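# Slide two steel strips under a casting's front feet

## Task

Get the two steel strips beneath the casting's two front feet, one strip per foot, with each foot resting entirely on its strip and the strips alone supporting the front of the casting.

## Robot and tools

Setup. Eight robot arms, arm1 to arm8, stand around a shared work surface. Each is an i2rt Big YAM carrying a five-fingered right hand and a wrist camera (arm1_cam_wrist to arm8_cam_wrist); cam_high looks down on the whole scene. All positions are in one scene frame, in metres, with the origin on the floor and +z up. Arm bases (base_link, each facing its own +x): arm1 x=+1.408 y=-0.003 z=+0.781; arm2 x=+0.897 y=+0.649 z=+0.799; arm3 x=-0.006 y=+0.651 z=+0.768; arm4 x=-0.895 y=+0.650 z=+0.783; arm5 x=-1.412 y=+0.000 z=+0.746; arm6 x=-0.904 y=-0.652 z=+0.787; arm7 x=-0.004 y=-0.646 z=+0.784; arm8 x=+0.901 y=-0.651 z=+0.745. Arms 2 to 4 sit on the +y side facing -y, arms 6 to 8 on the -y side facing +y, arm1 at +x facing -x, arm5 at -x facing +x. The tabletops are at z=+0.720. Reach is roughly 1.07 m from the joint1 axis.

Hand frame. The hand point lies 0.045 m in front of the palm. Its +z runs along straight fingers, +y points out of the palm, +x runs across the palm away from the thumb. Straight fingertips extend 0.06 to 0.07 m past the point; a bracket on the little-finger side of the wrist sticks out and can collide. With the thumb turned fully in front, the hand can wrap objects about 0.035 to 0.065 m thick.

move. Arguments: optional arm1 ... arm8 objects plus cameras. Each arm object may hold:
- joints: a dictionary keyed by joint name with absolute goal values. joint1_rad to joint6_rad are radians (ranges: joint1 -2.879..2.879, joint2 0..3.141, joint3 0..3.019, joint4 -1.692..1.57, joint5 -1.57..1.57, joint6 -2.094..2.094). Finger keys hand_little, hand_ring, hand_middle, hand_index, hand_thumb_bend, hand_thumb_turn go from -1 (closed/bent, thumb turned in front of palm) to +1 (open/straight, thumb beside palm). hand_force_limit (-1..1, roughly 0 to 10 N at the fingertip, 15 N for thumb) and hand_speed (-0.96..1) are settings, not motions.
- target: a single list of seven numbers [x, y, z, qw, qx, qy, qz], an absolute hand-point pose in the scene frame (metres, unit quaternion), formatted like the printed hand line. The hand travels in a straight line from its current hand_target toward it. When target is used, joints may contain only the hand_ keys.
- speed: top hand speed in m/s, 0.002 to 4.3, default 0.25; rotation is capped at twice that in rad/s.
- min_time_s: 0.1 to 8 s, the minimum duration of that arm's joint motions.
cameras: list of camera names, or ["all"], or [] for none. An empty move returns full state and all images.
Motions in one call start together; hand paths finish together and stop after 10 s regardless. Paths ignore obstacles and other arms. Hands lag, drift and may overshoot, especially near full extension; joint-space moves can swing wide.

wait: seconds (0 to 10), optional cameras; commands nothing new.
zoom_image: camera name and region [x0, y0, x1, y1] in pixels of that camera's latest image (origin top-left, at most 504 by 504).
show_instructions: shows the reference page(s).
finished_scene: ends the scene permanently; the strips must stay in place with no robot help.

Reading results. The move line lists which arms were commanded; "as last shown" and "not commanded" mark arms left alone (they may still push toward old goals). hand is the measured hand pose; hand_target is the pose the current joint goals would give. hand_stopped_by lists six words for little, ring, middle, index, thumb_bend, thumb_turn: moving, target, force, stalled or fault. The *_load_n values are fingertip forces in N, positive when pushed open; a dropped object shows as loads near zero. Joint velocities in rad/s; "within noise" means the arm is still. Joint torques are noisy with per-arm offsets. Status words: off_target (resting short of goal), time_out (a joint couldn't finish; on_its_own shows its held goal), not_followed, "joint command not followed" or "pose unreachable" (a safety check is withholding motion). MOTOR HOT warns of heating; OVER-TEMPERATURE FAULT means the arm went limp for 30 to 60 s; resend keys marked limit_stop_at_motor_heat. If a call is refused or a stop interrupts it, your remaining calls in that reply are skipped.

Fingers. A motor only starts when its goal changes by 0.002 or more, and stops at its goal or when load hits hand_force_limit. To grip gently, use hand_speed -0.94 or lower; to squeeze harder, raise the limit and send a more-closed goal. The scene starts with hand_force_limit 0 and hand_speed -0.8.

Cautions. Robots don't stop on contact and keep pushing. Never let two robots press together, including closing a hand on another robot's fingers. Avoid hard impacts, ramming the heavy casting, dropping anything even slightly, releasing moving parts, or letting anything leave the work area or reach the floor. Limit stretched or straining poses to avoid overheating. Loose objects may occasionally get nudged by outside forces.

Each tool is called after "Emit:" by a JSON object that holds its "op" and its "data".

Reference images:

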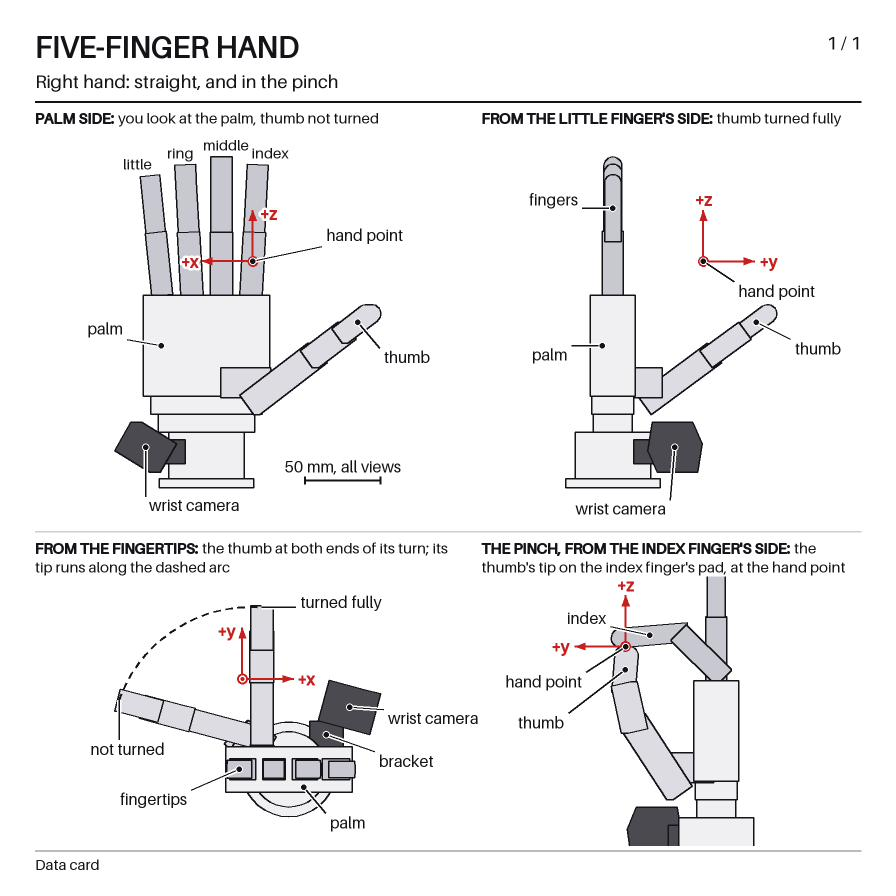

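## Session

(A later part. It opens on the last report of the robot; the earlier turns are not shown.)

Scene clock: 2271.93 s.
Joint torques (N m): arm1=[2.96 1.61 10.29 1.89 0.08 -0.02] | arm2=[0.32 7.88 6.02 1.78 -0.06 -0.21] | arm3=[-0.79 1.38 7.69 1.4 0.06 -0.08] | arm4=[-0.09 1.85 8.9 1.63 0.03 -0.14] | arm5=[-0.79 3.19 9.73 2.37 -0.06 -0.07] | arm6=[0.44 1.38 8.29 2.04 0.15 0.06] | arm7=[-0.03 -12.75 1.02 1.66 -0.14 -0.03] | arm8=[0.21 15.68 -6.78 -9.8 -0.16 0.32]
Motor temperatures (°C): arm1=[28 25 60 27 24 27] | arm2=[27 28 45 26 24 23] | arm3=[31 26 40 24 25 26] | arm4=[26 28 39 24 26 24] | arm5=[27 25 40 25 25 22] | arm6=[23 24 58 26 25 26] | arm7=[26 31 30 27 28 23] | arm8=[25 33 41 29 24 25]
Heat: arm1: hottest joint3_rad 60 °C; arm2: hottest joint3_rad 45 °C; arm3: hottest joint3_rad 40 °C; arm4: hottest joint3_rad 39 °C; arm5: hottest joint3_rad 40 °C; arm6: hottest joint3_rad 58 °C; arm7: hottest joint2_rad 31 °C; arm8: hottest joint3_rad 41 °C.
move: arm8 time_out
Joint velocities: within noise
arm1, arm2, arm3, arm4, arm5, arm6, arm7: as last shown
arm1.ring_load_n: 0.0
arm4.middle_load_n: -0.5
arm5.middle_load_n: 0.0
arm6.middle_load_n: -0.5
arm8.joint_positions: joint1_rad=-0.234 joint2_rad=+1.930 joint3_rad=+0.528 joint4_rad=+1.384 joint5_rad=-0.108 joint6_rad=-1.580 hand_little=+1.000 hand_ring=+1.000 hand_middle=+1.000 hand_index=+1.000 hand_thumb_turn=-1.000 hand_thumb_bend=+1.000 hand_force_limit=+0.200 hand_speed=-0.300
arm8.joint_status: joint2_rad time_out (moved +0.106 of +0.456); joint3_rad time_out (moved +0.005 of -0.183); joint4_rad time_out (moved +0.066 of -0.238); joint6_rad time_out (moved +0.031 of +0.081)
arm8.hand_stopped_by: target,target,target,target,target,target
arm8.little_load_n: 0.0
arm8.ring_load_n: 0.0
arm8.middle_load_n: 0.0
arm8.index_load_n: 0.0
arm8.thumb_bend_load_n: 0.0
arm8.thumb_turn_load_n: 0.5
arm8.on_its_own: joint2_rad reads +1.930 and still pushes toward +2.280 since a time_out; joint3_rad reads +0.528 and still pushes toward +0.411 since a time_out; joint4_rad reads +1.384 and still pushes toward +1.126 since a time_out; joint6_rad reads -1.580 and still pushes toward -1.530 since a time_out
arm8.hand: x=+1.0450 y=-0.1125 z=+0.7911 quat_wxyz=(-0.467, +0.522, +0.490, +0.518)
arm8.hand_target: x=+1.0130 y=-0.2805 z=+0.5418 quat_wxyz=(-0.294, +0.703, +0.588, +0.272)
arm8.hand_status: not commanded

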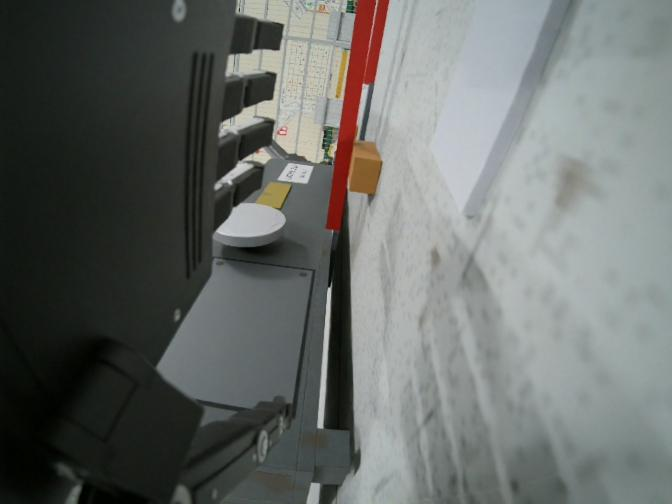

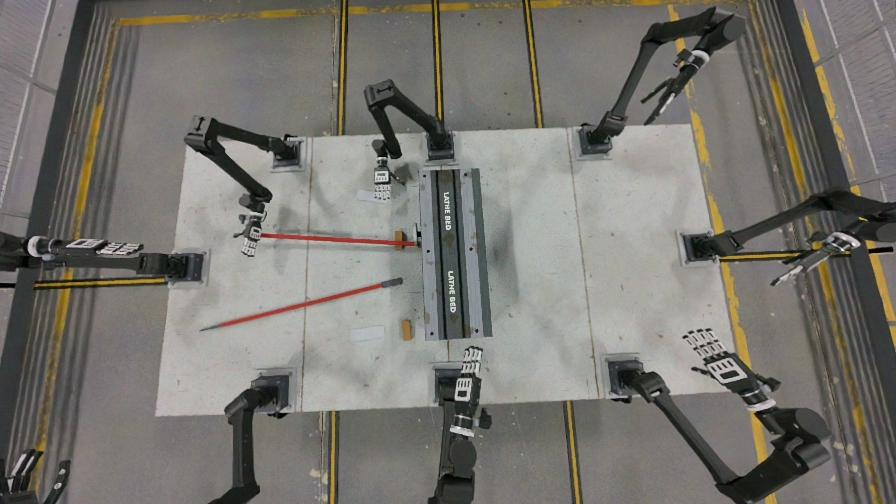

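Emit:
{"op": "move", "data": {"arm7": {"target": [0.33, -0.40, 0.92, 0.7071, -0.7071, 0, 0], "speed": 0.4}}}

Emit:
{"op": "move", "data": {"arm7": {"target": [0.47, -0.36, 0.88, 0.0862, 0.702, -0.702, 0.0862], "speed": 0.6}, "cameras": ["arm7_cam_wrist", "cam_high"]}}

Emit:
{"op": "zoom_image", "data": {"camera": "cam_high", "region": [330, 160, 440, 250]}}

Scene clock: 2312.40 s.
Joint torques (N m): arm1=[2.9 1.61 10.28 1.91 0.08 -0.02] | arm2=[0.32 7.88 6.01 1.77 -0.05 -0.21] | arm3=[-0.97 1.61 7.97 1.55 0.03 -0.05] | arm4=[-0.26 1.55 8.92 1.62 0.05 -0.14] | arm5=[-0.85 3.19 9.63 2.45 -0.05 -0.06] | arm6=[0.38 1.32 8.28 2.06 0.15 0.06] | arm7=[-0.5 -10.64 7.99 0.72 0 -0.13] | arm8=[0.21 15.56 -6.8 -9.78 -0.15 0.31]
Motor temperatures (°C): arm1=[28 25 61 27 24 27] | arm2=[27 28 45 26 24 23] | arm3=[30 26 40 24 25 26] | arm4=[26 28 39 24 26 24] | arm5=[27 25 40 25 25 22] | arm6=[23 24 58 26 25 26] | arm7=[26 31 30 27 28 23] | arm8=[25 35 40 33 24 25]
Heat: arm1: hottest joint3_rad 61 °C; arm2: hottest joint3_rad 45 °C; arm3: hottest joint3_rad 40 °C; arm4: hottest joint3_rad 39 °C; arm5: hottest joint3_rad 40 °C; arm6: hottest joint3_rad 58 °C; arm7: hottest joint2_rad 31 °C; arm8: hottest joint3_rad 40 °C.
move: arm7 off_target
Joint velocities: within noise
arm1, arm8: as last shown
arm2.joint_positions: joint1_rad=+0.650 joint2_rad=+0.649 joint3_rad=+1.979 joint4_rad=-1.491 joint5_rad=+0.003 joint6_rad=-0.991 hand_little=+1.000 hand_ring=+1.000 hand_middle=+0.600 hand_index=+0.600 hand_thumb_turn=-1.000 hand_thumb_bend=+0.300 hand_force_limit=+0.600 hand_speed=+0.300
arm2.joint_status: not commanded
arm2.hand_stopped_by: target,target,target,target,target,target
arm2.little_load_n: -0.5
arm2.ring_load_n: -0.5
arm2.middle_load_n: 0.0
arm2.index_load_n: 0.0
arm2.thumb_bend_load_n: 0.0
arm2.thumb_turn_load_n: 0.0
arm2.hand: x=+0.9272 y=+0.5424 z=+1.4823 quat_wxyz=(+0.098, +0.559, -0.513, +0.644)
arm2.hand_target: x=+0.9234 y=+0.5470 z=+1.4875 quat_wxyz=(+0.100, +0.559, -0.508, +0.648)
arm2.hand_status: not commanded
arm3.joint_positions: joint1_rad=-0.143 joint2_rad=+0.630 joint3_rad=+1.453 joint4_rad=-1.273 joint5_rad=+0.068 joint6_rad=-1.049 hand_little=+1.000 hand_ring=+1.000 hand_middle=+1.000 hand_index=+1.000 hand_thumb_turn=+1.000 hand_thumb_bend=+1.000 hand_force_limit=+0.000 hand_speed=-0.800
arm3.joint_status: not commanded
arm3.hand_stopped_by: target,target,target,target,target,target
arm3.little_load_n: 0.0
arm3.ring_load_n: 0.0
arm3.middle_load_n: 0.0
arm3.index_load_n: 0.0
arm3.thumb_bend_load_n: 0.0
arm3.thumb_turn_load_n: 0.0
arm3.hand: x=-0.1053 y=+0.4353 z=+1.2896 quat_wxyz=(+0.325, +0.336, -0.778, +0.421)
arm3.hand_target: x=-0.1051 y=+0.4368 z=+1.2986 quat_wxyz=(+0.330, +0.333, -0.773, +0.428)
arm3.hand_status: not commanded
arm4.joint_positions: joint1_rad=+0.343 joint2_rad=+0.602 joint3_rad=+1.329 joint4_rad=-1.163 joint5_rad=-0.020 joint6_rad=-1.080 hand_little=+1.000 hand_ring=+1.000 hand_middle=+1.000 hand_index=+1.000 hand_thumb_turn=+1.000 hand_thumb_bend=+1.000 hand_force_limit=+0.000 hand_speed=-0.800
arm4.joint_status: not commanded
arm4.hand_stopped_by: target,target,target,target,target,target
arm4.little_load_n: 0.0
arm4.ring_load_n: 0.0
arm4.middle_load_n: 0.0
arm4.index_load_n: 0.0
arm4.thumb_bend_load_n: 0.0
arm4.thumb_turn_load_n: 0.0
arm4.hand: x=-0.8393 y=+0.4005 z=+1.2738 quat_wxyz=(+0.182, +0.559, -0.631, +0.506)
arm4.hand_target: x=-0.8397 y=+0.4016 z=+1.2840 quat_wxyz=(+0.185, +0.555, -0.626, +0.515)
arm4.hand_status: not commanded
arm5.joint_positions: joint1_rad=+0.438 joint2_rad=+0.625 joint3_rad=+1.349 joint4_rad=-1.251 joint5_rad=-0.254 joint6_rad=-0.999 hand_little=+1.000 hand_ring=+1.000 hand_middle=+1.000 hand_index=+1.000 hand_thumb_turn=+1.000 hand_thumb_bend=+1.000 hand_force_limit=+0.000 hand_speed=-0.800
arm5.joint_status: not commanded
arm5.hand_stopped_by: target,target,target,target,target,target
arm5.little_load_n: -0.5
arm5.ring_load_n: 0.0
arm5.middle_load_n: 0.0
arm5.index_load_n: 0.0
arm5.thumb_bend_load_n: 0.0
arm5.thumb_turn_load_n: 0.0
arm5.hand: x=-1.2023 y=+0.1277 z=+1.2197 quat_wxyz=(-0.345, +0.862, +0.025, +0.372)
arm5.hand_target: x=-1.2027 y=+0.1275 z=+1.2290 quat_wxyz=(-0.349, +0.856, +0.027, +0.380)
arm5.hand_status: not commanded
arm6.joint_positions: joint1_rad=-0.375 joint2_rad=+0.618 joint3_rad=+1.405 joint4_rad=-1.167 joint5_rad=+0.287 joint6_rad=-1.422 hand_little=+1.000 hand_ring=+1.000 hand_middle=+1.000 hand_index=+1.000 hand_thumb_turn=+1.000 hand_thumb_bend=+1.000 hand_force_limit=+0.000 hand_speed=-0.800
arm6.joint_status: not commanded
arm6.hand_stopped_by: target,target,target,target,target,target
arm6.little_load_n: 0.0
arm6.ring_load_n: 0.0
arm6.middle_load_n: 0.0
arm6.index_load_n: -0.5
arm6.thumb_bend_load_n: 0.0
arm6.thumb_turn_load_n: 0.0
arm6.hand: x=-0.7223 y=-0.4619 z=+1.3335 quat_wxyz=(-0.258, +0.745, +0.355, +0.501)
arm6.hand_target: x=-0.7230 y=-0.4639 z=+1.3457 quat_wxyz=(-0.267, +0.739, +0.350, +0.510)
arm6.hand_status: not commanded
arm7.joint_positions: joint1_rad=-1.475 joint2_rad=+1.581 joint3_rad=+0.549 joint4_rad=+1.049 joint5_rad=-1.432 joint6_rad=+0.070 hand_little=+1.000 hand_ring=+1.000 hand_middle=+1.000 hand_index=+1.000 hand_thumb_turn=+1.000 hand_thumb_bend=+1.000 hand_force_limit=+0.000 hand_speed=-0.800
arm7.joint_status: not commanded
arm7.hand_stopped_by: target,target,target,target,target,target
arm7.little_load_n: 0.0
arm7.ring_load_n: 0.0
arm7.middle_load_n: 0.0
arm7.index_load_n: 0.0
arm7.thumb_bend_load_n: 0.0
arm7.thumb_turn_load_n: -0.5
arm7.hand: x=+0.3193 y=-0.3999 z=+0.9093 quat_wxyz=(-0.706, +0.708, -0.014, -0.017)
arm7.hand_target: x=+0.3296 y=-0.4001 z=+0.9201 quat_wxyz=(-0.707, +0.707, +0.000, +0.000)
arm7.hand_status: off_target (0.015 m and 2.5 deg from the pose sent, 0.159 m and 1.8 deg at the start)
arm8.thumb_turn_load_n: 0.0
arm8.on_its_own: joint2_rad reads +1.930 and still pushes toward +2.280 since a time_out; joint3_rad reads +0.528 and still pushes toward +0.411 since a time_out; joint4_rad reads +1.384 and still pushes toward +1.126 since a time_out; joint6_rad reads -1.580 and still pushes toward -1.530 since a time_out
pictures: none

Scene clock: 2315.37 s.
Joint torques (N m): arm1=[2.84 1.44 10.32 1.89 0.08 -0.02] | arm2=[0.26 7.82 6.02 1.77 -0.05 -0.21] | arm3=[-0.73 1.44 7.92 1.2 0.11 -0.04] | arm4=[-0.09 1.79 8.92 1.65 0.04 -0.13] | arm5=[-1.14 3.14 9.78 2.47 -0.02 -0.08] | arm6=[0.32 1.38 8.27 2.09 0.15 0.06] | arm7=[0.5 -18.49 13.09 -0.61 0.17 0.04] | arm8=[0.26 15.62 -6.8 -9.8 -0.16 0.31]
Motor temperatures (°C): arm1=[28 25 61 27 24 27] | arm2=[27 28 45 26 24 23] | arm3=[30 26 40 24 25 26] | arm4=[26 28 39 24 26 24] | arm5=[27 25 40 25 25 22] | arm6=[23 24 58 26 25 26] | arm7=[26 31 31 27 28 23] | arm8=[25 35 40 33 24 25]
Heat: arm1: hottest joint3_rad 61 °C; arm2: hottest joint3_rad 45 °C; arm3: hottest joint3_rad 40 °C; arm4: hottest joint3_rad 39 °C; arm5: hottest joint3_rad 40 °C; arm6: hottest joint3_rad 58 °C; arm7: hottest joint2_rad 31 °C; arm8: hottest joint3_rad 40 °C.
move: arm7 off_target
Joint velocities: within noise
arm1, arm2, arm3, arm4, arm5, arm6, arm8: as last shown
arm1.index_load_n: -0.5
arm2.little_load_n: 0.0
arm5.little_load_n: 0.0
arm5.index_load_n: -0.5
arm5.thumb_turn_load_n: -0.5
arm6.index_load_n: 0.0
arm7.joint_positions: joint1_rad=-1.116 joint2_rad=+2.028 joint3_rad=+1.781 joint4_rad=-1.485 joint5_rad=+0.200 joint6_rad=+0.513 hand_little=+1.000 hand_ring=+1.000 hand_middle=+1.000 hand_index=+1.000 hand_thumb_turn=+1.000 hand_thumb_bend=+1.000 hand_force_limit=+0.000 hand_speed=-0.800
arm7.joint_status: not commanded
arm7.hand_stopped_by: target,target,target,target,target,target
arm7.little_load_n: 0.0
arm7.ring_load_n: 0.0
arm7.middle_load_n: 0.0
arm7.index_load_n: 0.0
arm7.thumb_bend_load_n: 0.0
arm7.thumb_turn_load_n: 0.0
arm7.hand: x=+0.4594 y=-0.3719 z=+0.8679 quat_wxyz=(+0.103, +0.703, -0.699, +0.079)
arm7.hand_target: x=+0.4693 y=-0.3603 z=+0.8802 quat_wxyz=(+0.086, +0.702, -0.702, +0.086)
arm7.hand_status: off_target (0.020 m and 2.1 deg from the pose sent, 0.159 m and 127.2 deg at the start)
arm8.ring_load_n: 0.5
arm8.on_its_own: joint2_rad reads +1.930 and still pushes toward +2.280 since a time_out; joint3_rad reads +0.528 and still pushes toward +0.411 since a time_out; joint4_rad reads +1.384 and still pushes toward +1.126 since a time_out; joint6_rad reads -1.580 and still pushes toward -1.530 since a time_out

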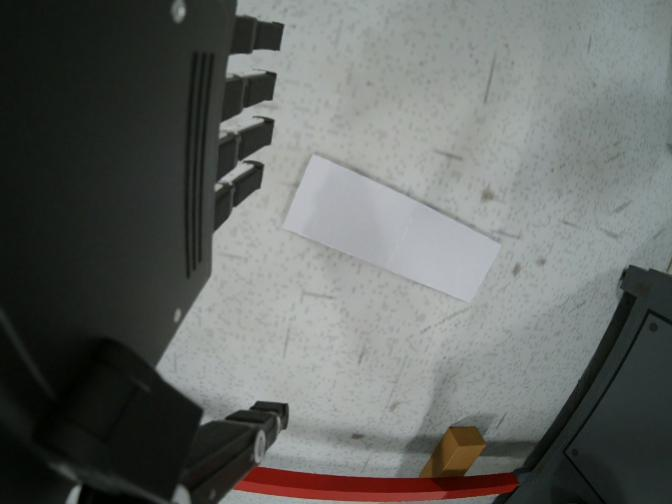

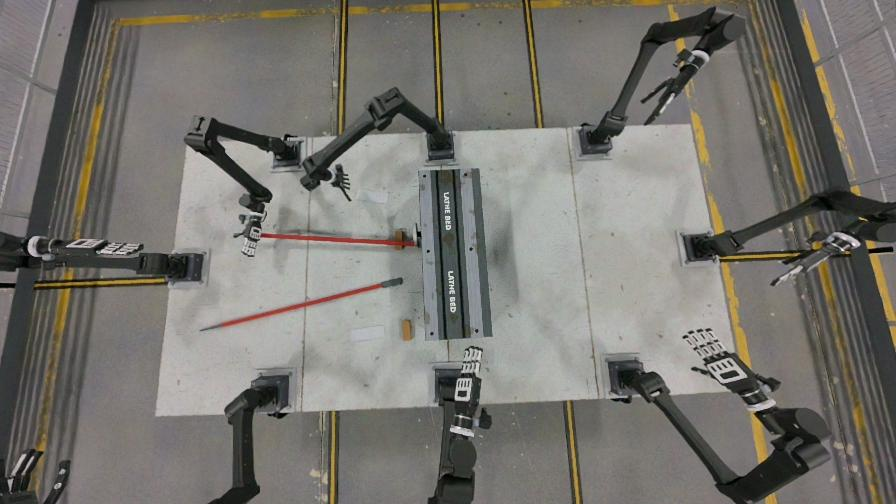

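Scaled by 4.582.

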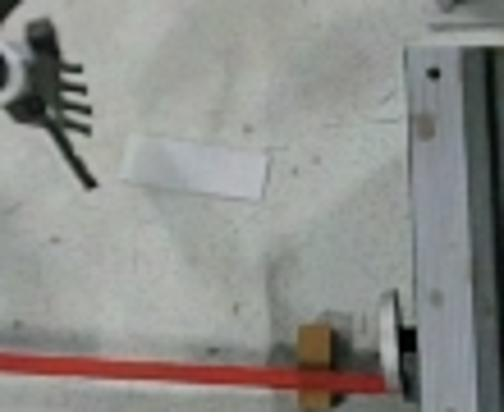

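Emit:
{"op": "move", "data": {"arm7": {"target": [0.468, -0.347, 0.815, 0.0862, 0.702, -0.702, 0.0862], "speed": 0.2}}}

Emit:
{"op": "move", "data": {"arm7": {"target": [0.468, -0.347, 0.79, 0.0862, 0.702, -0.702, 0.0862], "speed": 0.08}, "cameras": ["arm7_cam_wrist"]}}

Emit:
{"op": "zoom_image", "data": {"camera": "arm7_cam_wrist", "region": [180, 100, 400, 330]}}

Scene clock: 2338.40 s.
Joint torques (N m): arm1=[3.02 1.49 10.28 1.92 0.09 -0.03] | arm2=[0.32 7.88 6.02 1.77 -0.05 -0.21] | arm3=[-0.26 1.55 8.1 1.35 0.1 -0.1] | arm4=[-0.21 1.61 8.91 1.68 0.04 -0.14] | arm5=[-0.97 2.67 9.73 2.44 -0.05 -0.05] | arm6=[0.44 1.38 8.28 2.09 0.15 0.06] | arm7=[0.32 -19.6 8.77 0.03 0.1 0.04] | arm8=[0.15 15.68 -6.79 -9.8 -0.16 0.3]
Motor temperatures (°C): arm1=[28 25 61 27 24 27] | arm2=[27 28 44 26 24 23] | arm3=[30 26 40 24 25 26] | arm4=[26 28 39 24 26 24] | arm5=[27 25 40 25 25 22] | arm6=[23 24 58 26 25 26] | arm7=[26 32 35 27 28 23] | arm8=[25 36 40 34 24 25]
Heat: arm1: hottest joint3_rad 61 °C; arm2: hottest joint3_rad 44 °C; arm3: hottest joint3_rad 40 °C; arm4: hottest joint3_rad 39 °C; arm5: hottest joint3_rad 40 °C; arm6: hottest joint3_rad 58 °C; arm7: hottest joint3_rad 35 °C; arm8: hottest joint3_rad 40 °C.
move: arm7 done
Joint velocities: within noise
arm1, arm2, arm3, arm4, arm5, arm6, arm8: as last shown
arm1.ring_load_n: -0.5
arm1.index_load_n: 0.0
arm2.ring_load_n: 0.0
arm2.thumb_bend_load_n: 0.5
arm3.thumb_turn_load_n: -0.5
arm4.thumb_bend_load_n: -0.5
arm5.index_load_n: 0.0
arm5.thumb_turn_load_n: 0.0
arm7.joint_positions: joint1_rad=-1.093 joint2_rad=+2.098 joint3_rad=+1.754 joint4_rad=-1.370 joint5_rad=+0.200 joint6_rad=+0.534 hand_little=+1.000 hand_ring=+1.000 hand_middle=+1.000 hand_index=+1.000 hand_thumb_turn=+1.000 hand_thumb_bend=+1.000 hand_force_limit=+0.000 hand_speed=-0.800
arm7.joint_status: not commanded
arm7.hand_stopped_by: target,target,target,target,target,target
arm7.little_load_n: 0.0
arm7.ring_load_n: 0.0
arm7.middle_load_n: 0.0
arm7.index_load_n: 0.0
arm7.thumb_bend_load_n: 0.0
arm7.thumb_turn_load_n: 0.0
arm7.hand: x=+0.4675 y=-0.3529 z=+0.8144 quat_wxyz=(+0.092, +0.703, -0.700, +0.084)
arm7.hand_target: x=+0.4680 y=-0.3470 z=+0.8150 quat_wxyz=(+0.086, +0.702, -0.702, +0.086)
arm7.hand_status: done (0.006 m and 0.8 deg from the pose sent, 0.059 m and 2.1 deg at the start)
arm8.ring_load_n: 0.0
arm8.on_its_own: joint2_rad reads +1.930 and still pushes toward +2.280 since a time_out; joint3_rad reads +0.528 and still pushes toward +0.411 since a time_out; joint4_rad reads +1.384 and still pushes toward +1.126 since a time_out; joint6_rad reads -1.580 and still pushes toward -1.530 since a time_out
pictures: none

Scene clock: 2339.37 s.
Joint torques (N m): arm1=[2.78 1.49 10.26 1.88 0.08 -0.02] | arm2=[0.32 7.88 6.04 1.77 -0.06 -0.21] | arm3=[-1.2 1.85 7.87 1.44 0.05 -0.11] | arm4=[-0.15 1.73 8.94 1.7 0.03 -0.14] | arm5=[-0.91 2.96 9.78 2.33 -0.05 -0.09] | arm6=[0.38 1.38 8.25 2.04 0.15 0.06] | arm7=[0.38 -17.79 7.54 0.42 0.1 0.03] | arm8=[0.21 15.68 -6.78 -9.77 -0.16 0.31]
Motor temperatures (°C): arm1=[28 25 61 27 24 27] | arm2=[27 28 44 26 24 23] | arm3=[30 26 40 24 25 26] | arm4=[26 28 39 24 26 24] | arm5=[27 25 40 25 25 22] | arm6=[23 24 58 26 25 26] | arm7=[26 32 35 27 28 23] | arm8=[25 36 40 34 24 25]
Heat: arm1: hottest joint3_rad 61 °C; arm2: hottest joint3_rad 44 °C; arm3: hottest joint3_rad 40 °C; arm4: hottest joint3_rad 39 °C; arm5: hottest joint3_rad 40 °C; arm6: hottest joint3_rad 58 °C; arm7: hottest joint3_rad 35 °C; arm8: hottest joint3_rad 40 °C.
move: arm7 off_target
Joint velocities: within noise
arm1, arm2, arm3, arm4, arm5, arm6, arm8: as last shown
arm1.ring_load_n: 0.0
arm2.little_load_n: -0.5
arm2.thumb_bend_load_n: 0.0
arm3.thumb_turn_load_n: 0.0
arm4.thumb_bend_load_n: 0.0
arm5.thumb_bend_load_n: 0.5
arm7.joint_positions: joint1_rad=-1.093 joint2_rad=+2.098 joint3_rad=+1.740 joint4_rad=-1.326 joint5_rad=+0.200 joint6_rad=+0.535 hand_little=+1.000 hand_ring=+1.000 hand_middle=+1.000 hand_index=+1.000 hand_thumb_turn=+1.000 hand_thumb_bend=+1.000 hand_force_limit=+0.000 hand_speed=-0.800
arm7.joint_status: not commanded
arm7.hand_stopped_by: target,target,target,target,target,target
arm7.little_load_n: 0.0
arm7.ring_load_n: 0.0
arm7.middle_load_n: 0.0
arm7.index_load_n: -1.5
arm7.thumb_bend_load_n: -0.5
arm7.thumb_turn_load_n: 0.0
arm7.hand: x=+0.4728 y=-0.3499 z=+0.8071 quat_wxyz=(+0.078, +0.702, -0.702, +0.088)
arm7.hand_target: x=+0.4678 y=-0.3473 z=+0.7904 quat_wxyz=(+0.086, +0.702, -0.702, +0.086)
arm7.hand_status: off_target (0.018 m and 0.9 deg from the pose sent, 0.025 m and 0.8 deg at the start)
arm8.on_its_own: joint2_rad reads +1.930 and still pushes toward +2.280 since a time_out; joint3_rad reads +0.528 and still pushes toward +0.411 since a time_out; joint4_rad reads +1.384 and still pushes toward +1.126 since a time_out; joint6_rad reads -1.580 and still pushes toward -1.530 since a time_out

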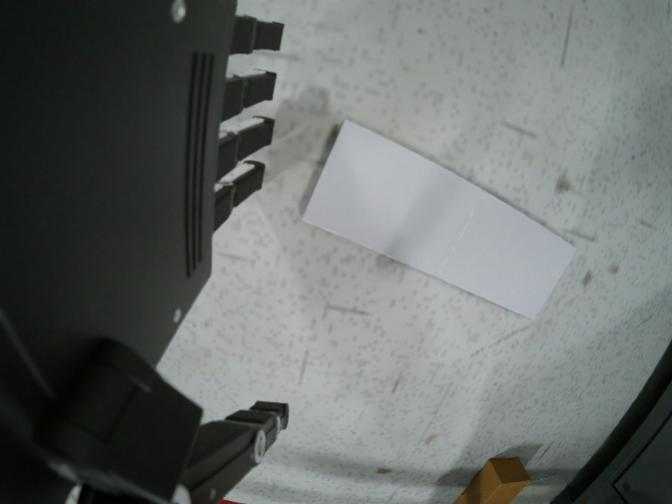

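Scaled by 2.191 from the camera's image (finer frame: 960x720).

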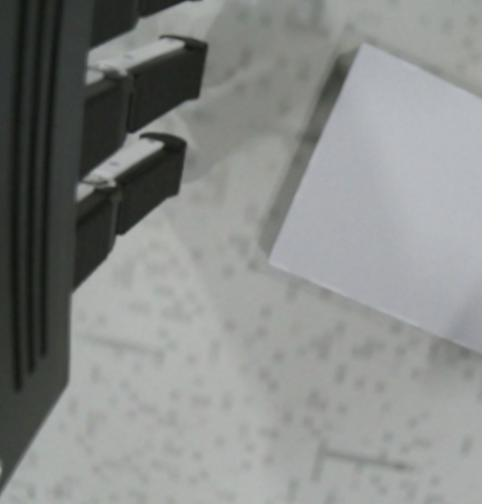

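Emit:
{"op": "move", "data": {"arm7": {"target": [0.462, -0.334, 0.797, 0.0862, 0.702, -0.702, 0.0862], "speed": 0.1}}}

Emit:
{"op": "move", "data": {"arm7": {"target": [0.39, -0.334, 0.797, 0.0862, 0.702, -0.702, 0.0862], "speed": 0.1}, "cameras": ["arm7_cam_wrist", "cam_high"]}}

Emit:
{"op": "zoom_image", "data": {"camera": "cam_high", "region": [330, 160, 440, 250]}}

Scene clock: 2352.33 s.
Joint torques (N m): arm1=[2.96 1.61 10.26 1.91 0.08 -0.03] | arm2=[0.32 7.88 6.02 1.77 -0.06 -0.21] | arm3=[-1.67 1.38 8.01 1.46 0.07 -0.08] | arm4=[-0.15 1.49 8.87 1.66 0.04 -0.12] | arm5=[-1.03 3.31 9.8 2.37 -0.06 -0.07] | arm6=[0.5 1.38 8.27 2.09 0.16 0.06] | arm7=[1.44 -17.96 8.87 -0.28 -0.14 0.05] | arm8=[0.15 15.56 -6.78 -9.78 -0.16 0.31]
Motor temperatures (°C): arm1=[28 25 61 27 24 27] | arm2=[27 28 44 26 24 23] | arm3=[30 26 40 24 25 26] | arm4=[26 28 39 24 26 24] | arm5=[27 25 40 25 25 22] | arm6=[23 24 58 26 25 26] | arm7=[26 33 35 27 28 23] | arm8=[25 36 40 35 24 25]
Heat: arm1: hottest joint3_rad 61 °C; arm2: hottest joint3_rad 44 °C; arm3: hottest joint3_rad 40 °C; arm4: hottest joint3_rad 39 °C; arm5: hottest joint3_rad 40 °C; arm6: hottest joint3_rad 58 °C; arm7: hottest joint3_rad 35 °C; arm8: hottest joint3_rad 40 °C.
move: arm7 off_target
Joint velocities: arm1=[-0.005 -0.015 -0.012 -0.007 -0.168 -0.022] | arm2=[within noise] | arm3=[within noise] | arm4=[within noise] | arm5=[within noise] | arm6=[within noise] | arm7=[within noise] | arm8=[within noise]
arm1, arm2, arm3, arm4, arm5, arm6, arm8: as last shown
arm2.little_load_n: 0.0
arm2.middle_load_n: -0.5
arm2.thumb_turn_load_n: 0.5
arm3.middle_load_n: -0.5
arm3.index_load_n: -0.5
arm5.thumb_bend_load_n: 0.0
arm5.thumb_turn_load_n: -0.5
arm7.joint_positions: joint1_rad=-1.084 joint2_rad=+2.098 joint3_rad=+1.740 joint4_rad=-1.332 joint5_rad=+0.204 joint6_rad=+0.557 hand_little=+1.000 hand_ring=+1.000 hand_middle=+1.000 hand_index=+1.000 hand_thumb_turn=+1.000 hand_thumb_bend=+1.000 hand_force_limit=+0.000 hand_speed=-0.800
arm7.joint_status: not commanded
arm7.hand_stopped_by: target,target,target,target,target,target
arm7.little_load_n: 0.0
arm7.ring_load_n: 0.0
arm7.middle_load_n: 0.0
arm7.index_load_n: 0.0
arm7.thumb_bend_load_n: 0.0
arm7.thumb_turn_load_n: 0.0
arm7.hand: x=+0.4698 y=-0.3455 z=+0.8070 quat_wxyz=(+0.080, +0.698, -0.706, +0.090)
arm7.hand_target: x=+0.4619 y=-0.3344 z=+0.7972 quat_wxyz=(+0.086, +0.702, -0.702, +0.086)
arm7.hand_status: off_target (0.017 m and 1.1 deg from the pose sent, 0.022 m and 0.9 deg at the start)
arm8.on_its_own: joint2_rad reads +1.930 and still pushes toward +2.280 since a time_out; joint3_rad reads +0.528 and still pushes toward +0.411 since a time_out; joint4_rad reads +1.384 and still pushes toward +1.126 since a time_out; joint6_rad reads -1.580 and still pushes toward -1.530 since a time_out
pictures: none

Scene clock: 2353.63 s.
Joint torques (N m): arm1=[2.96 1.55 10.32 1.87 0.07 -0.02] | arm2=[0.32 7.88 6.02 1.76 -0.06 -0.21] | arm3=[-0.38 1.49 8.02 1.46 0.1 -0.11] | arm4=[0.09 1.61 8.91 1.66 0.06 -0.14] | arm5=[-1.14 3.19 9.74 2.47 -0.05 -0.07] | arm6=[0.32 1.44 8.29 2.07 0.15 0.05] | arm7=[0.97 -17.38 6.53 -0.25 -0.29 -0.01] | arm8=[0.26 15.68 -6.76 -9.81 -0.16 0.31]
Motor temperatures (°C): arm1=[28 25 61 27 24 27] | arm2=[27 28 44 26 24 23] | arm3=[30 26 40 24 25 26] | arm4=[26 28 39 24 26 24] | arm5=[27 25 40 25 25 22] | arm6=[23 24 58 26 25 26] | arm7=[26 33 35 27 28 23] | arm8=[25 36 40 35 24 25]
Heat: arm1: hottest joint3_rad 61 °C; arm2: hottest joint3_rad 44 °C; arm3: hottest joint3_rad 40 °C; arm4: hottest joint3_rad 39 °C; arm5: hottest joint3_rad 40 °C; arm6: hottest joint3_rad 58 °C; arm7: hottest joint3_rad 35 °C; arm8: hottest joint3_rad 40 °C.
move: arm7 off_target
Joint velocities: within noise
arm1.joint_positions: joint1_rad=-0.013 joint2_rad=+0.648 joint3_rad=+1.310 joint4_rad=-1.216 joint5_rad=-0.003 joint6_rad=-1.009 hand_little=+1.000 hand_ring=+1.000 hand_middle=+1.000 hand_index=+1.000 hand_thumb_turn=+1.000 hand_thumb_bend=+1.000 hand_force_limit=+1.000 hand_speed=+0.400
arm1.joint_status: not commanded
arm1.hand_stopped_by: target,target,target,target,target,target
arm1.little_load_n: 0.0
arm1.ring_load_n: 0.0
arm1.middle_load_n: 0.0
arm1.index_load_n: 0.0
arm1.thumb_bend_load_n: 0.0
arm1.thumb_turn_load_n: 0.0
arm1.hand: x=+1.1534 y=+0.0315 z=+1.2416 quat_wxyz=(-0.474, +0.247, +0.835, -0.128)
arm1.hand_target: x=+1.1520 y=+0.0280 z=+1.2642 quat_wxyz=(-0.496, +0.242, +0.823, -0.138)
arm1.hand_status: not commanded
arm2, arm3, arm4, arm5, arm6, arm8: as last shown
arm2.middle_load_n: 0.0
arm2.thumb_turn_load_n: 0.0
arm3.middle_load_n: 0.0
arm5.thumb_turn_load_n: 0.0
arm7.joint_positions: joint1_rad=-1.011 joint2_rad=+1.971 joint3_rad=+1.525 joint4_rad=-1.252 joint5_rad=+0.198 joint6_rad=+0.632 hand_little=+1.000 hand_ring=+1.000 hand_middle=+1.000 hand_index=+1.000 hand_thumb_turn=+1.000 hand_thumb_bend=+1.000 hand_force_limit=+0.000 hand_speed=-0.800
arm7.joint_status: not commanded
arm7.hand_stopped_by: target,target,target,target,target,target
arm7.little_load_n: 0.0
arm7.ring_load_n: 0.0
arm7.middle_load_n: 0.0
arm7.index_load_n: 0.0
arm7.thumb_bend_load_n: 0.0
arm7.thumb_turn_load_n: 0.0
arm7.hand: x=+0.4037 y=-0.3377 z=+0.8039 quat_wxyz=(+0.077, +0.697, -0.707, +0.093)
arm7.hand_target: x=+0.3902 y=-0.3343 z=+0.7972 quat_wxyz=(+0.086, +0.702, -0.702, +0.086)
arm7.hand_status: off_target (0.016 m and 1.5 deg from the pose sent, 0.081 m and 1.1 deg at the start)
arm8.middle_load_n: 0.5
arm8.on_its_own: joint2_rad reads +1.930 and still pushes toward +2.280 since a time_out; joint3_rad reads +0.528 and still pushes toward +0.411 since a time_out; joint4_rad reads +1.384 and still pushes toward +1.126 since a time_out; joint6_rad reads -1.580 and still pushes toward -1.530 since a time_out

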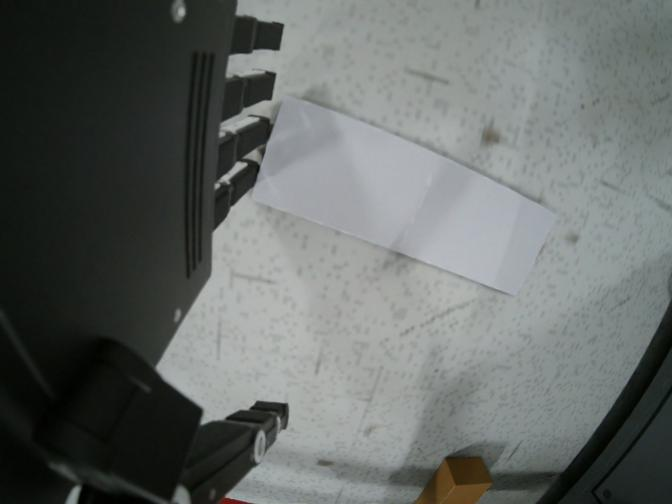

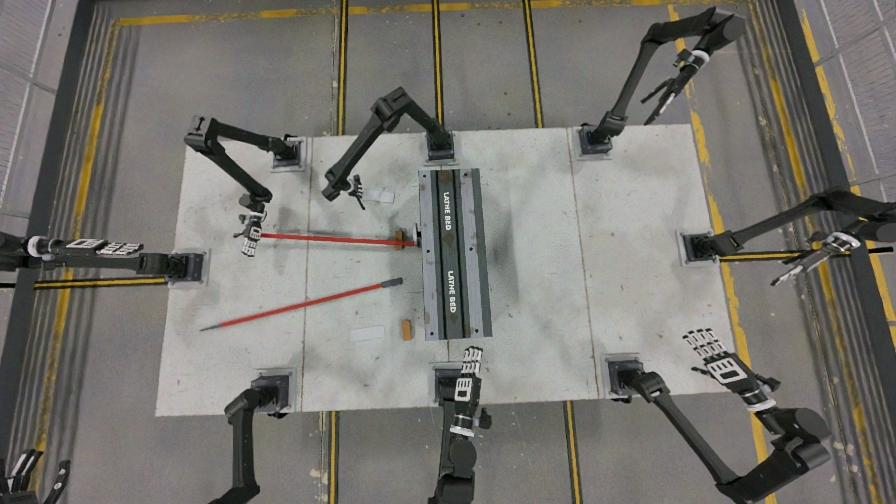

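Scaled by 4.582.

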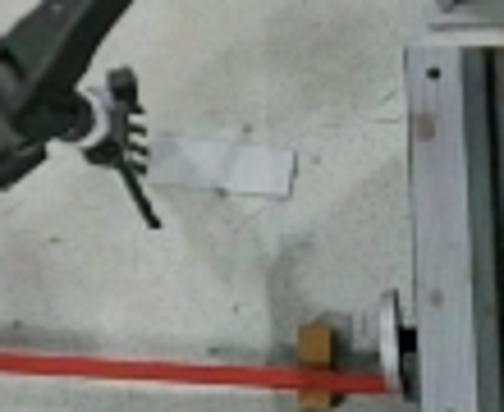

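Emit:
{"op": "move", "data": {"arm7": {"target": [0.30, -0.350, 0.797, 0.0862, 0.702, -0.702, 0.0862], "speed": 0.1}, "cameras": ["arm7_cam_wrist", "cam_high"]}}

Emit:
{"op": "zoom_image", "data": {"camera": "cam_high", "region": [350, 160, 440, 230]}}

Scene clock: 2362.90 s.
Joint torques (N m): arm1=[2.9 1.67 10.26 1.85 0.08 -0.02] | arm2=[0.32 7.88 6.01 1.76 -0.06 -0.21] | arm3=[-0.62 0.91 7.95 1.44 0.12 -0.16] | arm4=[-0.21 1.61 8.88 1.61 0.05 -0.15] | arm5=[-0.85 3.02 9.74 2.44 -0.06 -0.07] | arm6=[0.38 1.38 8.29 2.06 0.15 0.06] | arm7=[0.62 -14.74 6.26 -0.24 -0.24 0] | arm8=[0.21 15.62 -6.76 -9.8 -0.16 0.31]
Motor temperatures (°C): arm1=[28 25 61 27 24 27] | arm2=[27 28 44 26 24 23] | arm3=[30 26 40 24 25 26] | arm4=[26 28 39 24 26 24] | arm5=[27 25 40 25 25 22] | arm6=[23 24 58 26 25 26] | arm7=[26 34 35 27 28 23] | arm8=[25 36 40 35 24 25]
Heat: arm1: hottest joint3_rad 61 °C; arm2: hottest joint3_rad 44 °C; arm3: hottest joint3_rad 40 °C; arm4: hottest joint3_rad 39 °C; arm5: hottest joint3_rad 40 °C; arm6: hottest joint3_rad 58 °C; arm7: hottest joint3_rad 35 °C; arm8: hottest joint3_rad 40 °C.
move: arm7 off_target
Joint velocities: within noise
arm1, arm2, arm3, arm4, arm5, arm6, arm8: as last shown
arm2.index_load_n: -0.5
arm3.index_load_n: 0.0
arm7.joint_positions: joint1_rad=-0.927 joint2_rad=+1.794 joint3_rad=+1.244 joint4_rad=-1.169 joint5_rad=+0.184 joint6_rad=+0.713 hand_little=+1.000 hand_ring=+1.000 hand_middle=+1.000 hand_index=+1.000 hand_thumb_turn=+1.000 hand_thumb_bend=+1.000 hand_force_limit=+0.000 hand_speed=-0.800
arm7.joint_status: not commanded
arm7.hand_stopped_by: target,target,target,target,target,target
arm7.little_load_n: 0.0
arm7.ring_load_n: 0.0
arm7.middle_load_n: 0.0
arm7.index_load_n: 0.0
arm7.thumb_bend_load_n: -0.5
arm7.thumb_turn_load_n: 0.0
arm7.hand: x=+0.3116 y=-0.3514 z=+0.8009 quat_wxyz=(+0.079, +0.699, -0.705, +0.091)
arm7.hand_target: x=+0.3001 y=-0.3502 z=+0.7970 quat_wxyz=(+0.086, +0.702, -0.702, +0.086)
arm7.hand_status: off_target (0.012 m and 1.1 deg from the pose sent, 0.105 m and 1.5 deg at the start)
arm8.middle_load_n: 0.0
arm8.thumb_turn_load_n: 0.5
arm8.on_its_own: joint2_rad reads +1.930 and still pushes toward +2.280 since a time_out; joint3_rad reads +0.528 and still pushes toward +0.411 since a time_out; joint4_rad reads +1.384 and still pushes toward +1.126 since a time_out; joint6_rad reads -1.580 and still pushes toward -1.530 since a time_out

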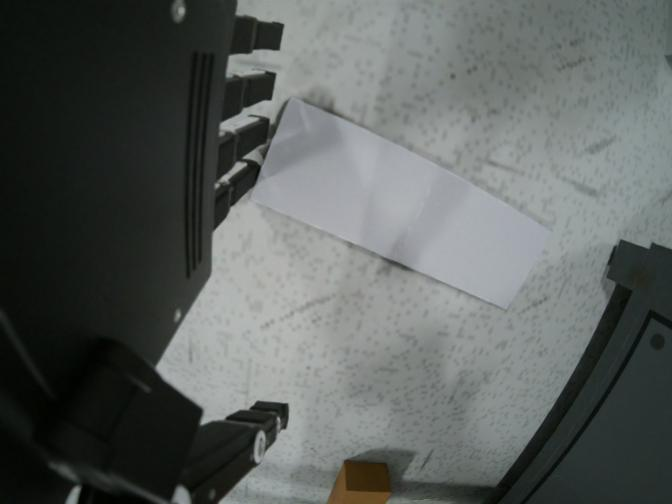

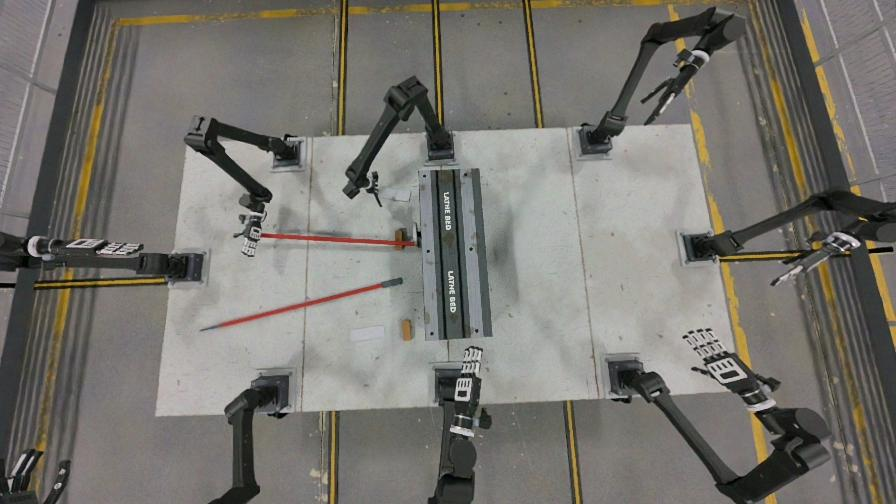

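Scaled by 5.600.

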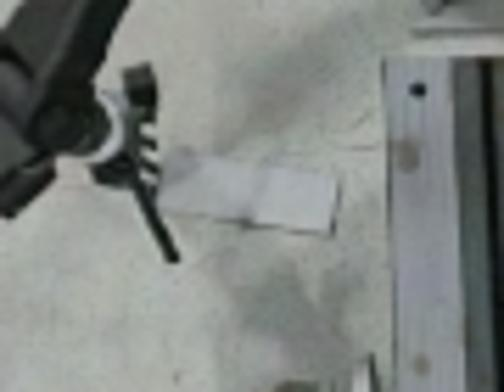

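Emit:
{"op": "zoom_image", "data": {"camera": "arm7_cam_wrist", "region": [480, 180, 672, 370]}}

Scaled by 2.625 from the camera's image (finer frame: 960x720).

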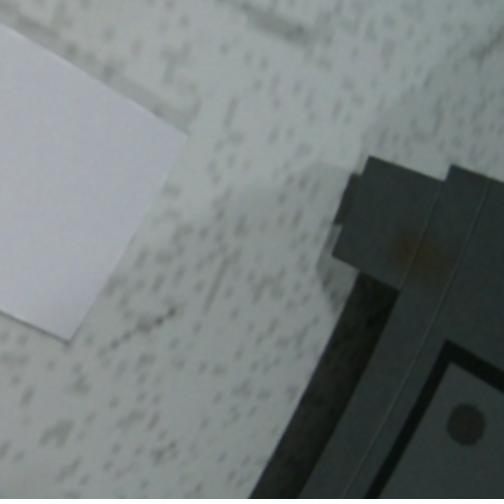

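Emit:
{"op": "move", "data": {"arm7": {"target": [0.325, -0.350, 0.815, 0.0862, 0.702, -0.702, 0.0862], "speed": 0.15, "joints": {"hand_thumb_turn": -1.0, "hand_speed": 0.3}}}}

Emit:
{"op": "move", "data": {"arm7": {"target": [0.25, -0.37, 0.87, 0, 1, 0, 0], "speed": 0.5}}}

Emit:
{"op": "move", "data": {"arm7": {"target": [0.22, -0.362, 0.83, 0, 1, 0, 0], "speed": 0.2}, "cameras": ["arm7_cam_wrist", "cam_high"]}}

Emit:
{"op": "zoom_image", "data": {"camera": "cam_high", "region": [350, 160, 440, 230]}}

Scene clock: 2402.10 s.
Joint torques (N m): arm1=[2.84 1.55 10.24 1.92 0.07 -0.02] | arm2=[0.32 7.88 6.02 1.76 -0.06 -0.21] | arm3=[-1.14 1.2 7.92 1.51 0.12 -0.09] | arm4=[-0.21 1.61 8.9 1.63 0.05 -0.12] | arm5=[-1.08 2.78 9.69 2.37 -0.06 -0.04] | arm6=[0.38 1.38 8.29 2.07 0.16 0.06] | arm7=[-1.03 -13.86 11.4 -0.64 0.01 -0.15] | arm8=[0.26 15.74 -6.78 -9.8 -0.16 0.31]
Motor temperatures (°C): arm1=[28 25 61 27 24 27] | arm2=[26 28 44 26 24 23] | arm3=[30 25 40 24 25 26] | arm4=[26 28 39 24 26 24] | arm5=[27 25 40 25 25 22] | arm6=[23 24 58 26 25 26] | arm7=[26 34 35 27 28 23] | arm8=[25 36 39 36 24 25]
Heat: arm1: hottest joint3_rad 61 °C; arm2: hottest joint3_rad 44 °C; arm3: hottest joint3_rad 40 °C; arm4: hottest joint3_rad 39 °C; arm5: hottest joint3_rad 40 °C; arm6: hottest joint3_rad 58 °C; arm7: hottest joint3_rad 35 °C; arm8: hottest joint3_rad 39 °C.
move: arm7 off_target
Joint velocities: within noise
arm1, arm2, arm3, arm4, arm5, arm6: as last shown
arm2.index_load_n: 0.0
arm3.middle_load_n: -0.5
arm6.index_load_n: 0.5
arm7.joint_positions: joint1_rad=-0.933 joint2_rad=+1.799 joint3_rad=+1.266 joint4_rad=-1.217 joint5_rad=+0.182 joint6_rad=+0.697 hand_little=+1.000 hand_ring=+1.000 hand_middle=+1.000 hand_index=+1.000 hand_thumb_turn=-1.000 hand_thumb_bend=+1.000 hand_force_limit=+0.000 hand_speed=+0.300
arm7.joint_status: all done
arm7.hand_stopped_by: target,target,target,target,target,target
arm7.little_load_n: 0.0
arm7.ring_load_n: 0.0
arm7.middle_load_n: 0.0
arm7.index_load_n: 0.0
arm7.thumb_bend_load_n: 0.0
arm7.thumb_turn_load_n: 0.0
arm7.hand: x=+0.3102 y=-0.3559 z=+0.8084 quat_wxyz=(+0.095, +0.702, -0.700, +0.087)
arm7.hand_target: x=+0.3247 y=-0.3503 z=+0.8150 quat_wxyz=(+0.086, +0.702, -0.702, +0.086)
arm7.hand_status: off_target (0.017 m and 1.1 deg from the pose sent, 0.019 m and 1.1 deg at the start)
arm8.joint_positions: joint1_rad=-0.234 joint2_rad=+1.930 joint3_rad=+0.528 joint4_rad=+1.384 joint5_rad=-0.108 joint6_rad=-1.580 hand_little=+1.000 hand_ring=+1.000 hand_middle=+1.000 hand_index=+1.000 hand_thumb_turn=-1.000 hand_thumb_bend=+1.000 hand_force_limit=+0.200 hand_speed=-0.300
arm8.joint_status: not commanded
arm8.hand_stopped_by: target,target,target,target,target,target
arm8.little_load_n: 0.0
arm8.ring_load_n: 0.0
arm8.middle_load_n: 0.0
arm8.index_load_n: 0.0
arm8.thumb_bend_load_n: 0.0
arm8.thumb_turn_load_n: 0.0
arm8.on_its_own: joint2_rad reads +1.930 and still pushes toward +2.280 since a time_out; joint3_rad reads +0.528 and still pushes toward +0.411 since a time_out; joint4_rad reads +1.384 and still pushes toward +1.126 since a time_out; joint6_rad reads -1.580 and still pushes toward -1.530 since a time_out
arm8.hand: x=+1.0450 y=-0.1125 z=+0.7911 quat_wxyz=(-0.467, +0.522, +0.490, +0.518)
arm8.hand_target: x=+1.0130 y=-0.2805 z=+0.5418 quat_wxyz=(-0.294, +0.703, +0.588, +0.272)
arm8.hand_status: not commanded
pictures: none

Scene clock: 2404.77 s.
Joint torques (N m): arm1=[2.9 1.67 10.29 1.91 0.08 -0.03] | arm2=[0.26 7.88 6.02 1.77 -0.06 -0.22] | arm3=[-1.44 1.55 8.02 1.28 0.01 -0.06] | arm4=[-0.09 1.67 8.91 1.66 0.03 -0.14] | arm5=[-0.5 2.96 9.76 2.32 -0.07 -0.07] | arm6=[0.38 1.32 8.27 2.09 0.15 0.06] | arm7=[0.26 -13.86 8.21 -0.06 -0.1 -0.14] | arm8=[0.21 15.68 -6.79 -9.8 -0.16 0.31]
Motor temperatures (°C): arm1=[28 25 61 27 24 27] | arm2=[26 28 44 26 24 23] | arm3=[30 25 40 24 25 26] | arm4=[26 28 39 24 26 24] | arm5=[27 25 40 25 25 22] | arm6=[23 24 58 26 25 26] | arm7=[26 34 35 27 27 23] | arm8=[25 36 39 36 24 25]
Heat: arm1: hottest joint3_rad 61 °C; arm2: hottest joint3_rad 44 °C; arm3: hottest joint3_rad 40 °C; arm4: hottest joint3_rad 39 °C; arm5: hottest joint3_rad 40 °C; arm6: hottest joint3_rad 58 °C; arm7: hottest joint3_rad 35 °C; arm8: hottest joint3_rad 39 °C.
move: arm7 done
Joint velocities: within noise
arm1, arm8: as last shown
arm2.joint_positions: joint1_rad=+0.650 joint2_rad=+0.649 joint3_rad=+1.979 joint4_rad=-1.491 joint5_rad=+0.003 joint6_rad=-0.991 hand_little=+1.000 hand_ring=+1.000 hand_middle=+0.600 hand_index=+0.600 hand_thumb_turn=-1.000 hand_thumb_bend=+0.300 hand_force_limit=+0.600 hand_speed=+0.300
arm2.joint_status: not commanded
arm2.hand_stopped_by: target,target,target,target,target,target
arm2.little_load_n: 0.0
arm2.ring_load_n: 0.0
arm2.middle_load_n: 0.0
arm2.index_load_n: 0.0
arm2.thumb_bend_load_n: 0.0
arm2.thumb_turn_load_n: 0.0
arm2.hand: x=+0.9272 y=+0.5424 z=+1.4823 quat_wxyz=(+0.098, +0.559, -0.513, +0.644)
arm2.hand_target: x=+0.9234 y=+0.5470 z=+1.4875 quat_wxyz=(+0.100, +0.559, -0.508, +0.648)
arm2.hand_status: not commanded
arm3.joint_positions: joint1_rad=-0.143 joint2_rad=+0.630 joint3_rad=+1.453 joint4_rad=-1.273 joint5_rad=+0.068 joint6_rad=-1.049 hand_little=+1.000 hand_ring=+1.000 hand_middle=+1.000 hand_index=+1.000 hand_thumb_turn=+1.000 hand_thumb_bend=+1.000 hand_force_limit=+0.000 hand_speed=-0.800
arm3.joint_status: not commanded
arm3.hand_stopped_by: target,target,target,target,target,target
arm3.little_load_n: 0.0
arm3.ring_load_n: -0.5
arm3.middle_load_n: 0.0
arm3.index_load_n: 0.0
arm3.thumb_bend_load_n: 0.0
arm3.thumb_turn_load_n: 0.0
arm3.hand: x=-0.1053 y=+0.4353 z=+1.2896 quat_wxyz=(+0.325, +0.336, -0.778, +0.421)
arm3.hand_target: x=-0.1051 y=+0.4368 z=+1.2986 quat_wxyz=(+0.330, +0.333, -0.773, +0.428)
arm3.hand_status: not commanded
arm4.joint_positions: joint1_rad=+0.343 joint2_rad=+0.602 joint3_rad=+1.329 joint4_rad=-1.163 joint5_rad=-0.020 joint6_rad=-1.080 hand_little=+1.000 hand_ring=+1.000 hand_middle=+1.000 hand_index=+1.000 hand_thumb_turn=+1.000 hand_thumb_bend=+1.000 hand_force_limit=+0.000 hand_speed=-0.800
arm4.joint_status: not commanded
arm4.hand_stopped_by: target,target,target,target,target,target
arm4.little_load_n: 0.0
arm4.ring_load_n: 0.0
arm4.middle_load_n: 0.0
arm4.index_load_n: 0.0
arm4.thumb_bend_load_n: 0.0
arm4.thumb_turn_load_n: 0.0
arm4.hand: x=-0.8393 y=+0.4005 z=+1.2738 quat_wxyz=(+0.182, +0.559, -0.631, +0.506)
arm4.hand_target: x=-0.8397 y=+0.4016 z=+1.2840 quat_wxyz=(+0.185, +0.555, -0.626, +0.515)
arm4.hand_status: not commanded
arm5.joint_positions: joint1_rad=+0.438 joint2_rad=+0.625 joint3_rad=+1.349 joint4_rad=-1.251 joint5_rad=-0.254 joint6_rad=-0.999 hand_little=+1.000 hand_ring=+1.000 hand_middle=+1.000 hand_index=+1.000 hand_thumb_turn=+1.000 hand_thumb_bend=+1.000 hand_force_limit=+0.000 hand_speed=-0.800
arm5.joint_status: not commanded
arm5.hand_stopped_by: target,target,target,target,target,target
arm5.little_load_n: 0.0
arm5.ring_load_n: 0.0
arm5.middle_load_n: 0.0
arm5.index_load_n: 0.0
arm5.thumb_bend_load_n: 0.0
arm5.thumb_turn_load_n: 0.0
arm5.hand: x=-1.2023 y=+0.1277 z=+1.2197 quat_wxyz=(-0.345, +0.862, +0.025, +0.372)
arm5.hand_target: x=-1.2027 y=+0.1275 z=+1.2290 quat_wxyz=(-0.349, +0.856, +0.027, +0.380)
arm5.hand_status: not commanded
arm6.joint_positions: joint1_rad=-0.375 joint2_rad=+0.618 joint3_rad=+1.405 joint4_rad=-1.167 joint5_rad=+0.287 joint6_rad=-1.422 hand_little=+1.000 hand_ring=+1.000 hand_middle=+1.000 hand_index=+1.000 hand_thumb_turn=+1.000 hand_thumb_bend=+1.000 hand_force_limit=+0.000 hand_speed=-0.800
arm6.joint_status: not commanded
arm6.hand_stopped_by: target,target,target,target,target,target
arm6.little_load_n: 0.0
arm6.ring_load_n: 0.0
arm6.middle_load_n: 0.0
arm6.index_load_n: -0.5
arm6.thumb_bend_load_n: 0.0
arm6.thumb_turn_load_n: 0.0
arm6.hand: x=-0.7223 y=-0.4619 z=+1.3335 quat_wxyz=(-0.258, +0.745, +0.355, +0.501)
arm6.hand_target: x=-0.7230 y=-0.4639 z=+1.3457 quat_wxyz=(-0.267, +0.739, +0.350, +0.510)
arm6.hand_status: not commanded
arm7.joint_positions: joint1_rad=-0.764 joint2_rad=+1.594 joint3_rad=+1.165 joint4_rad=-1.154 joint5_rad=-0.009 joint6_rad=-0.698 hand_little=+1.000 hand_ring=+1.000 hand_middle=+1.000 hand_index=+1.000 hand_thumb_turn=-1.000 hand_thumb_bend=+1.000 hand_force_limit=+0.000 hand_speed=+0.300
arm7.joint_status: not commanded
arm7.hand_stopped_by: target,target,target,target,target,target
arm7.little_load_n: 0.0
arm7.ring_load_n: 0.0
arm7.middle_load_n: 0.0
arm7.index_load_n: 0.0
arm7.thumb_bend_load_n: 0.0
arm7.thumb_turn_load_n: 0.0
arm7.hand: x=+0.2525 y=-0.3709 z=+0.8661 quat_wxyz=(+0.005, +1.000, -0.009, -0.002)
arm7.hand_target: x=+0.2499 y=-0.3700 z=+0.8699 quat_wxyz=(+0.000, +1.000, +0.000, +0.000)
arm7.hand_status: done (0.005 m and 1.2 deg from the pose sent, 0.087 m and 90.8 deg at the start)
arm8.on_its_own: joint2_rad reads +1.930 and still pushes toward +2.280 since a time_out; joint3_rad reads +0.528 and still pushes toward +0.411 since a time_out; joint4_rad reads +1.384 and still pushes toward +1.126 since a time_out; joint6_rad reads -1.580 and still pushes toward -1.530 since a time_out
pictures: none

Scene clock: 2405.87 s.
Joint torques (N m): arm1=[3.08 1.61 10.29 1.87 0.08 -0.02] | arm2=[0.32 7.88 6.04 1.77 -0.06 -0.22] | arm3=[-1.03 1.26 8.12 1.33 0.09 -0.14] | arm4=[0.03 1.73 8.92 1.7 0.04 -0.14] | arm5=[-1.03 3.14 9.78 2.35 -0.04 -0.09] | arm6=[0.44 1.38 8.27 2.09 0.15 0.06] | arm7=[0.38 -11.87 7.97 0.35 -0.03 0.06] | arm8=[0.26 15.62 -6.8 -9.78 -0.17 0.31]
Motor temperatures (°C): arm1=[28 25 61 27 24 27] | arm2=[26 28 44 26 24 23] | arm3=[30 25 40 24 25 26] | arm4=[26 28 39 24 26 24] | arm5=[27 25 40 25 25 22] | arm6=[23 24 58 26 25 26] | arm7=[26 34 35 27 27 23] | arm8=[25 36 39 36 24 25]
Heat: arm1: hottest joint3_rad 61 °C; arm2: hottest joint3_rad 44 °C; arm3: hottest joint3_rad 40 °C; arm4: hottest joint3_rad 39 °C; arm5: hottest joint3_rad 40 °C; arm6: hottest joint3_rad 58 °C; arm7: hottest joint3_rad 35 °C; arm8: hottest joint3_rad 39 °C.
move: arm7 done
Joint velocities: within noise
arm1, arm2, arm3, arm4, arm5, arm6, arm8: as last shown
arm2.little_load_n: -0.5
arm3.ring_load_n: 0.0
arm5.thumb_turn_load_n: -0.5
arm6.index_load_n: 0.0
arm6.thumb_turn_load_n: 0.5
arm7.joint_positions: joint1_rad=-0.696 joint2_rad=+1.594 joint3_rad=+1.068 joint4_rad=-1.050 joint5_rad=-0.012 joint6_rad=-0.654 hand_little=+1.000 hand_ring=+1.000 hand_middle=+1.000 hand_index=+1.000 hand_thumb_turn=-1.000 hand_thumb_bend=+1.000 hand_force_limit=+0.000 hand_speed=+0.300
arm7.joint_status: not commanded
arm7.hand_stopped_by: target,target,target,target,target,target
arm7.little_load_n: 0.0
arm7.ring_load_n: 0.0
arm7.middle_load_n: 0.0
arm7.index_load_n: 0.0
arm7.thumb_bend_load_n: 0.0
arm7.thumb_turn_load_n: 0.0
arm7.hand: x=+0.2214 y=-0.3645 z=+0.8325 quat_wxyz=(+0.001, +1.000, +0.003, -0.001)
arm7.hand_target: x=+0.2199 y=-0.3619 z=+0.8300 quat_wxyz=(+0.000, +1.000, +0.000, +0.000)
arm7.hand_status: done (0.004 m and 0.4 deg from the pose sent, 0.049 m and 1.2 deg at the start)
arm8.on_its_own: joint2_rad reads +1.930 and still pushes toward +2.280 since a time_out; joint3_rad reads +0.528 and still pushes toward +0.411 since a time_out; joint4_rad reads +1.384 and still pushes toward +1.126 since a time_out; joint6_rad reads -1.580 and still pushes toward -1.530 since a time_out

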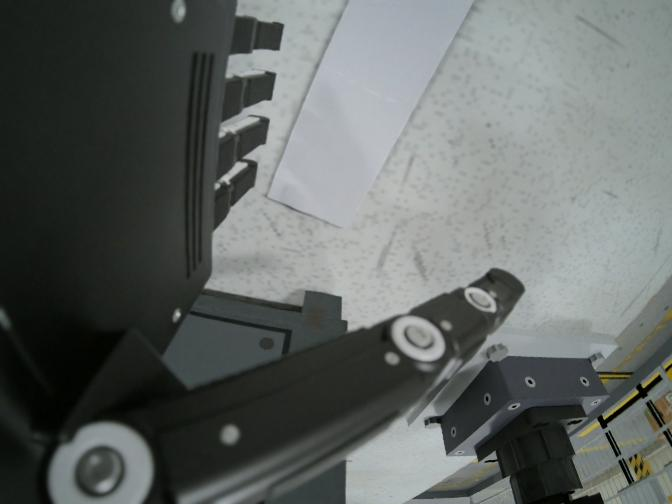

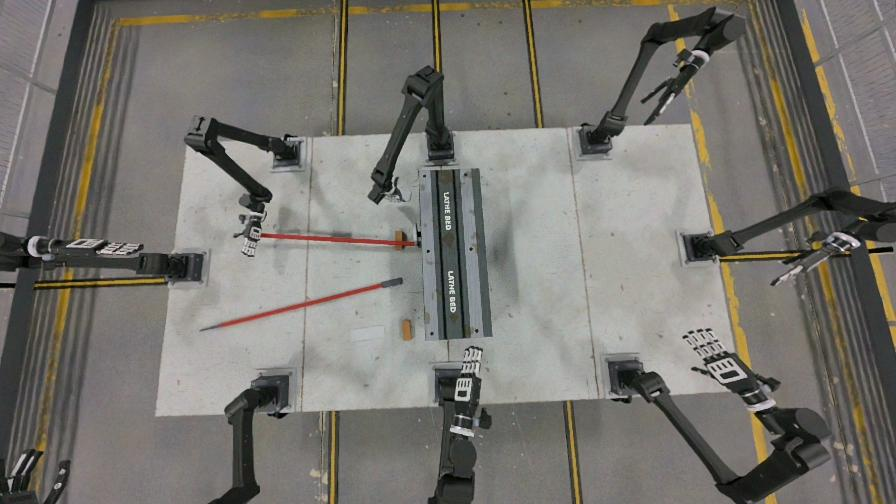

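Scaled by 5.600.

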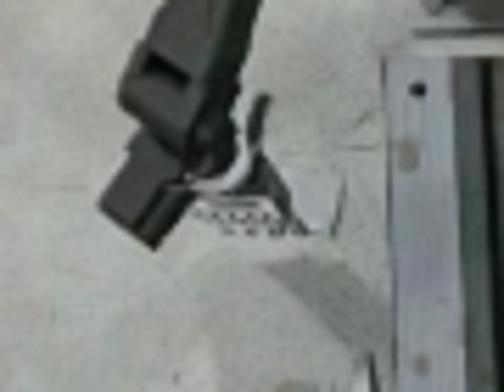

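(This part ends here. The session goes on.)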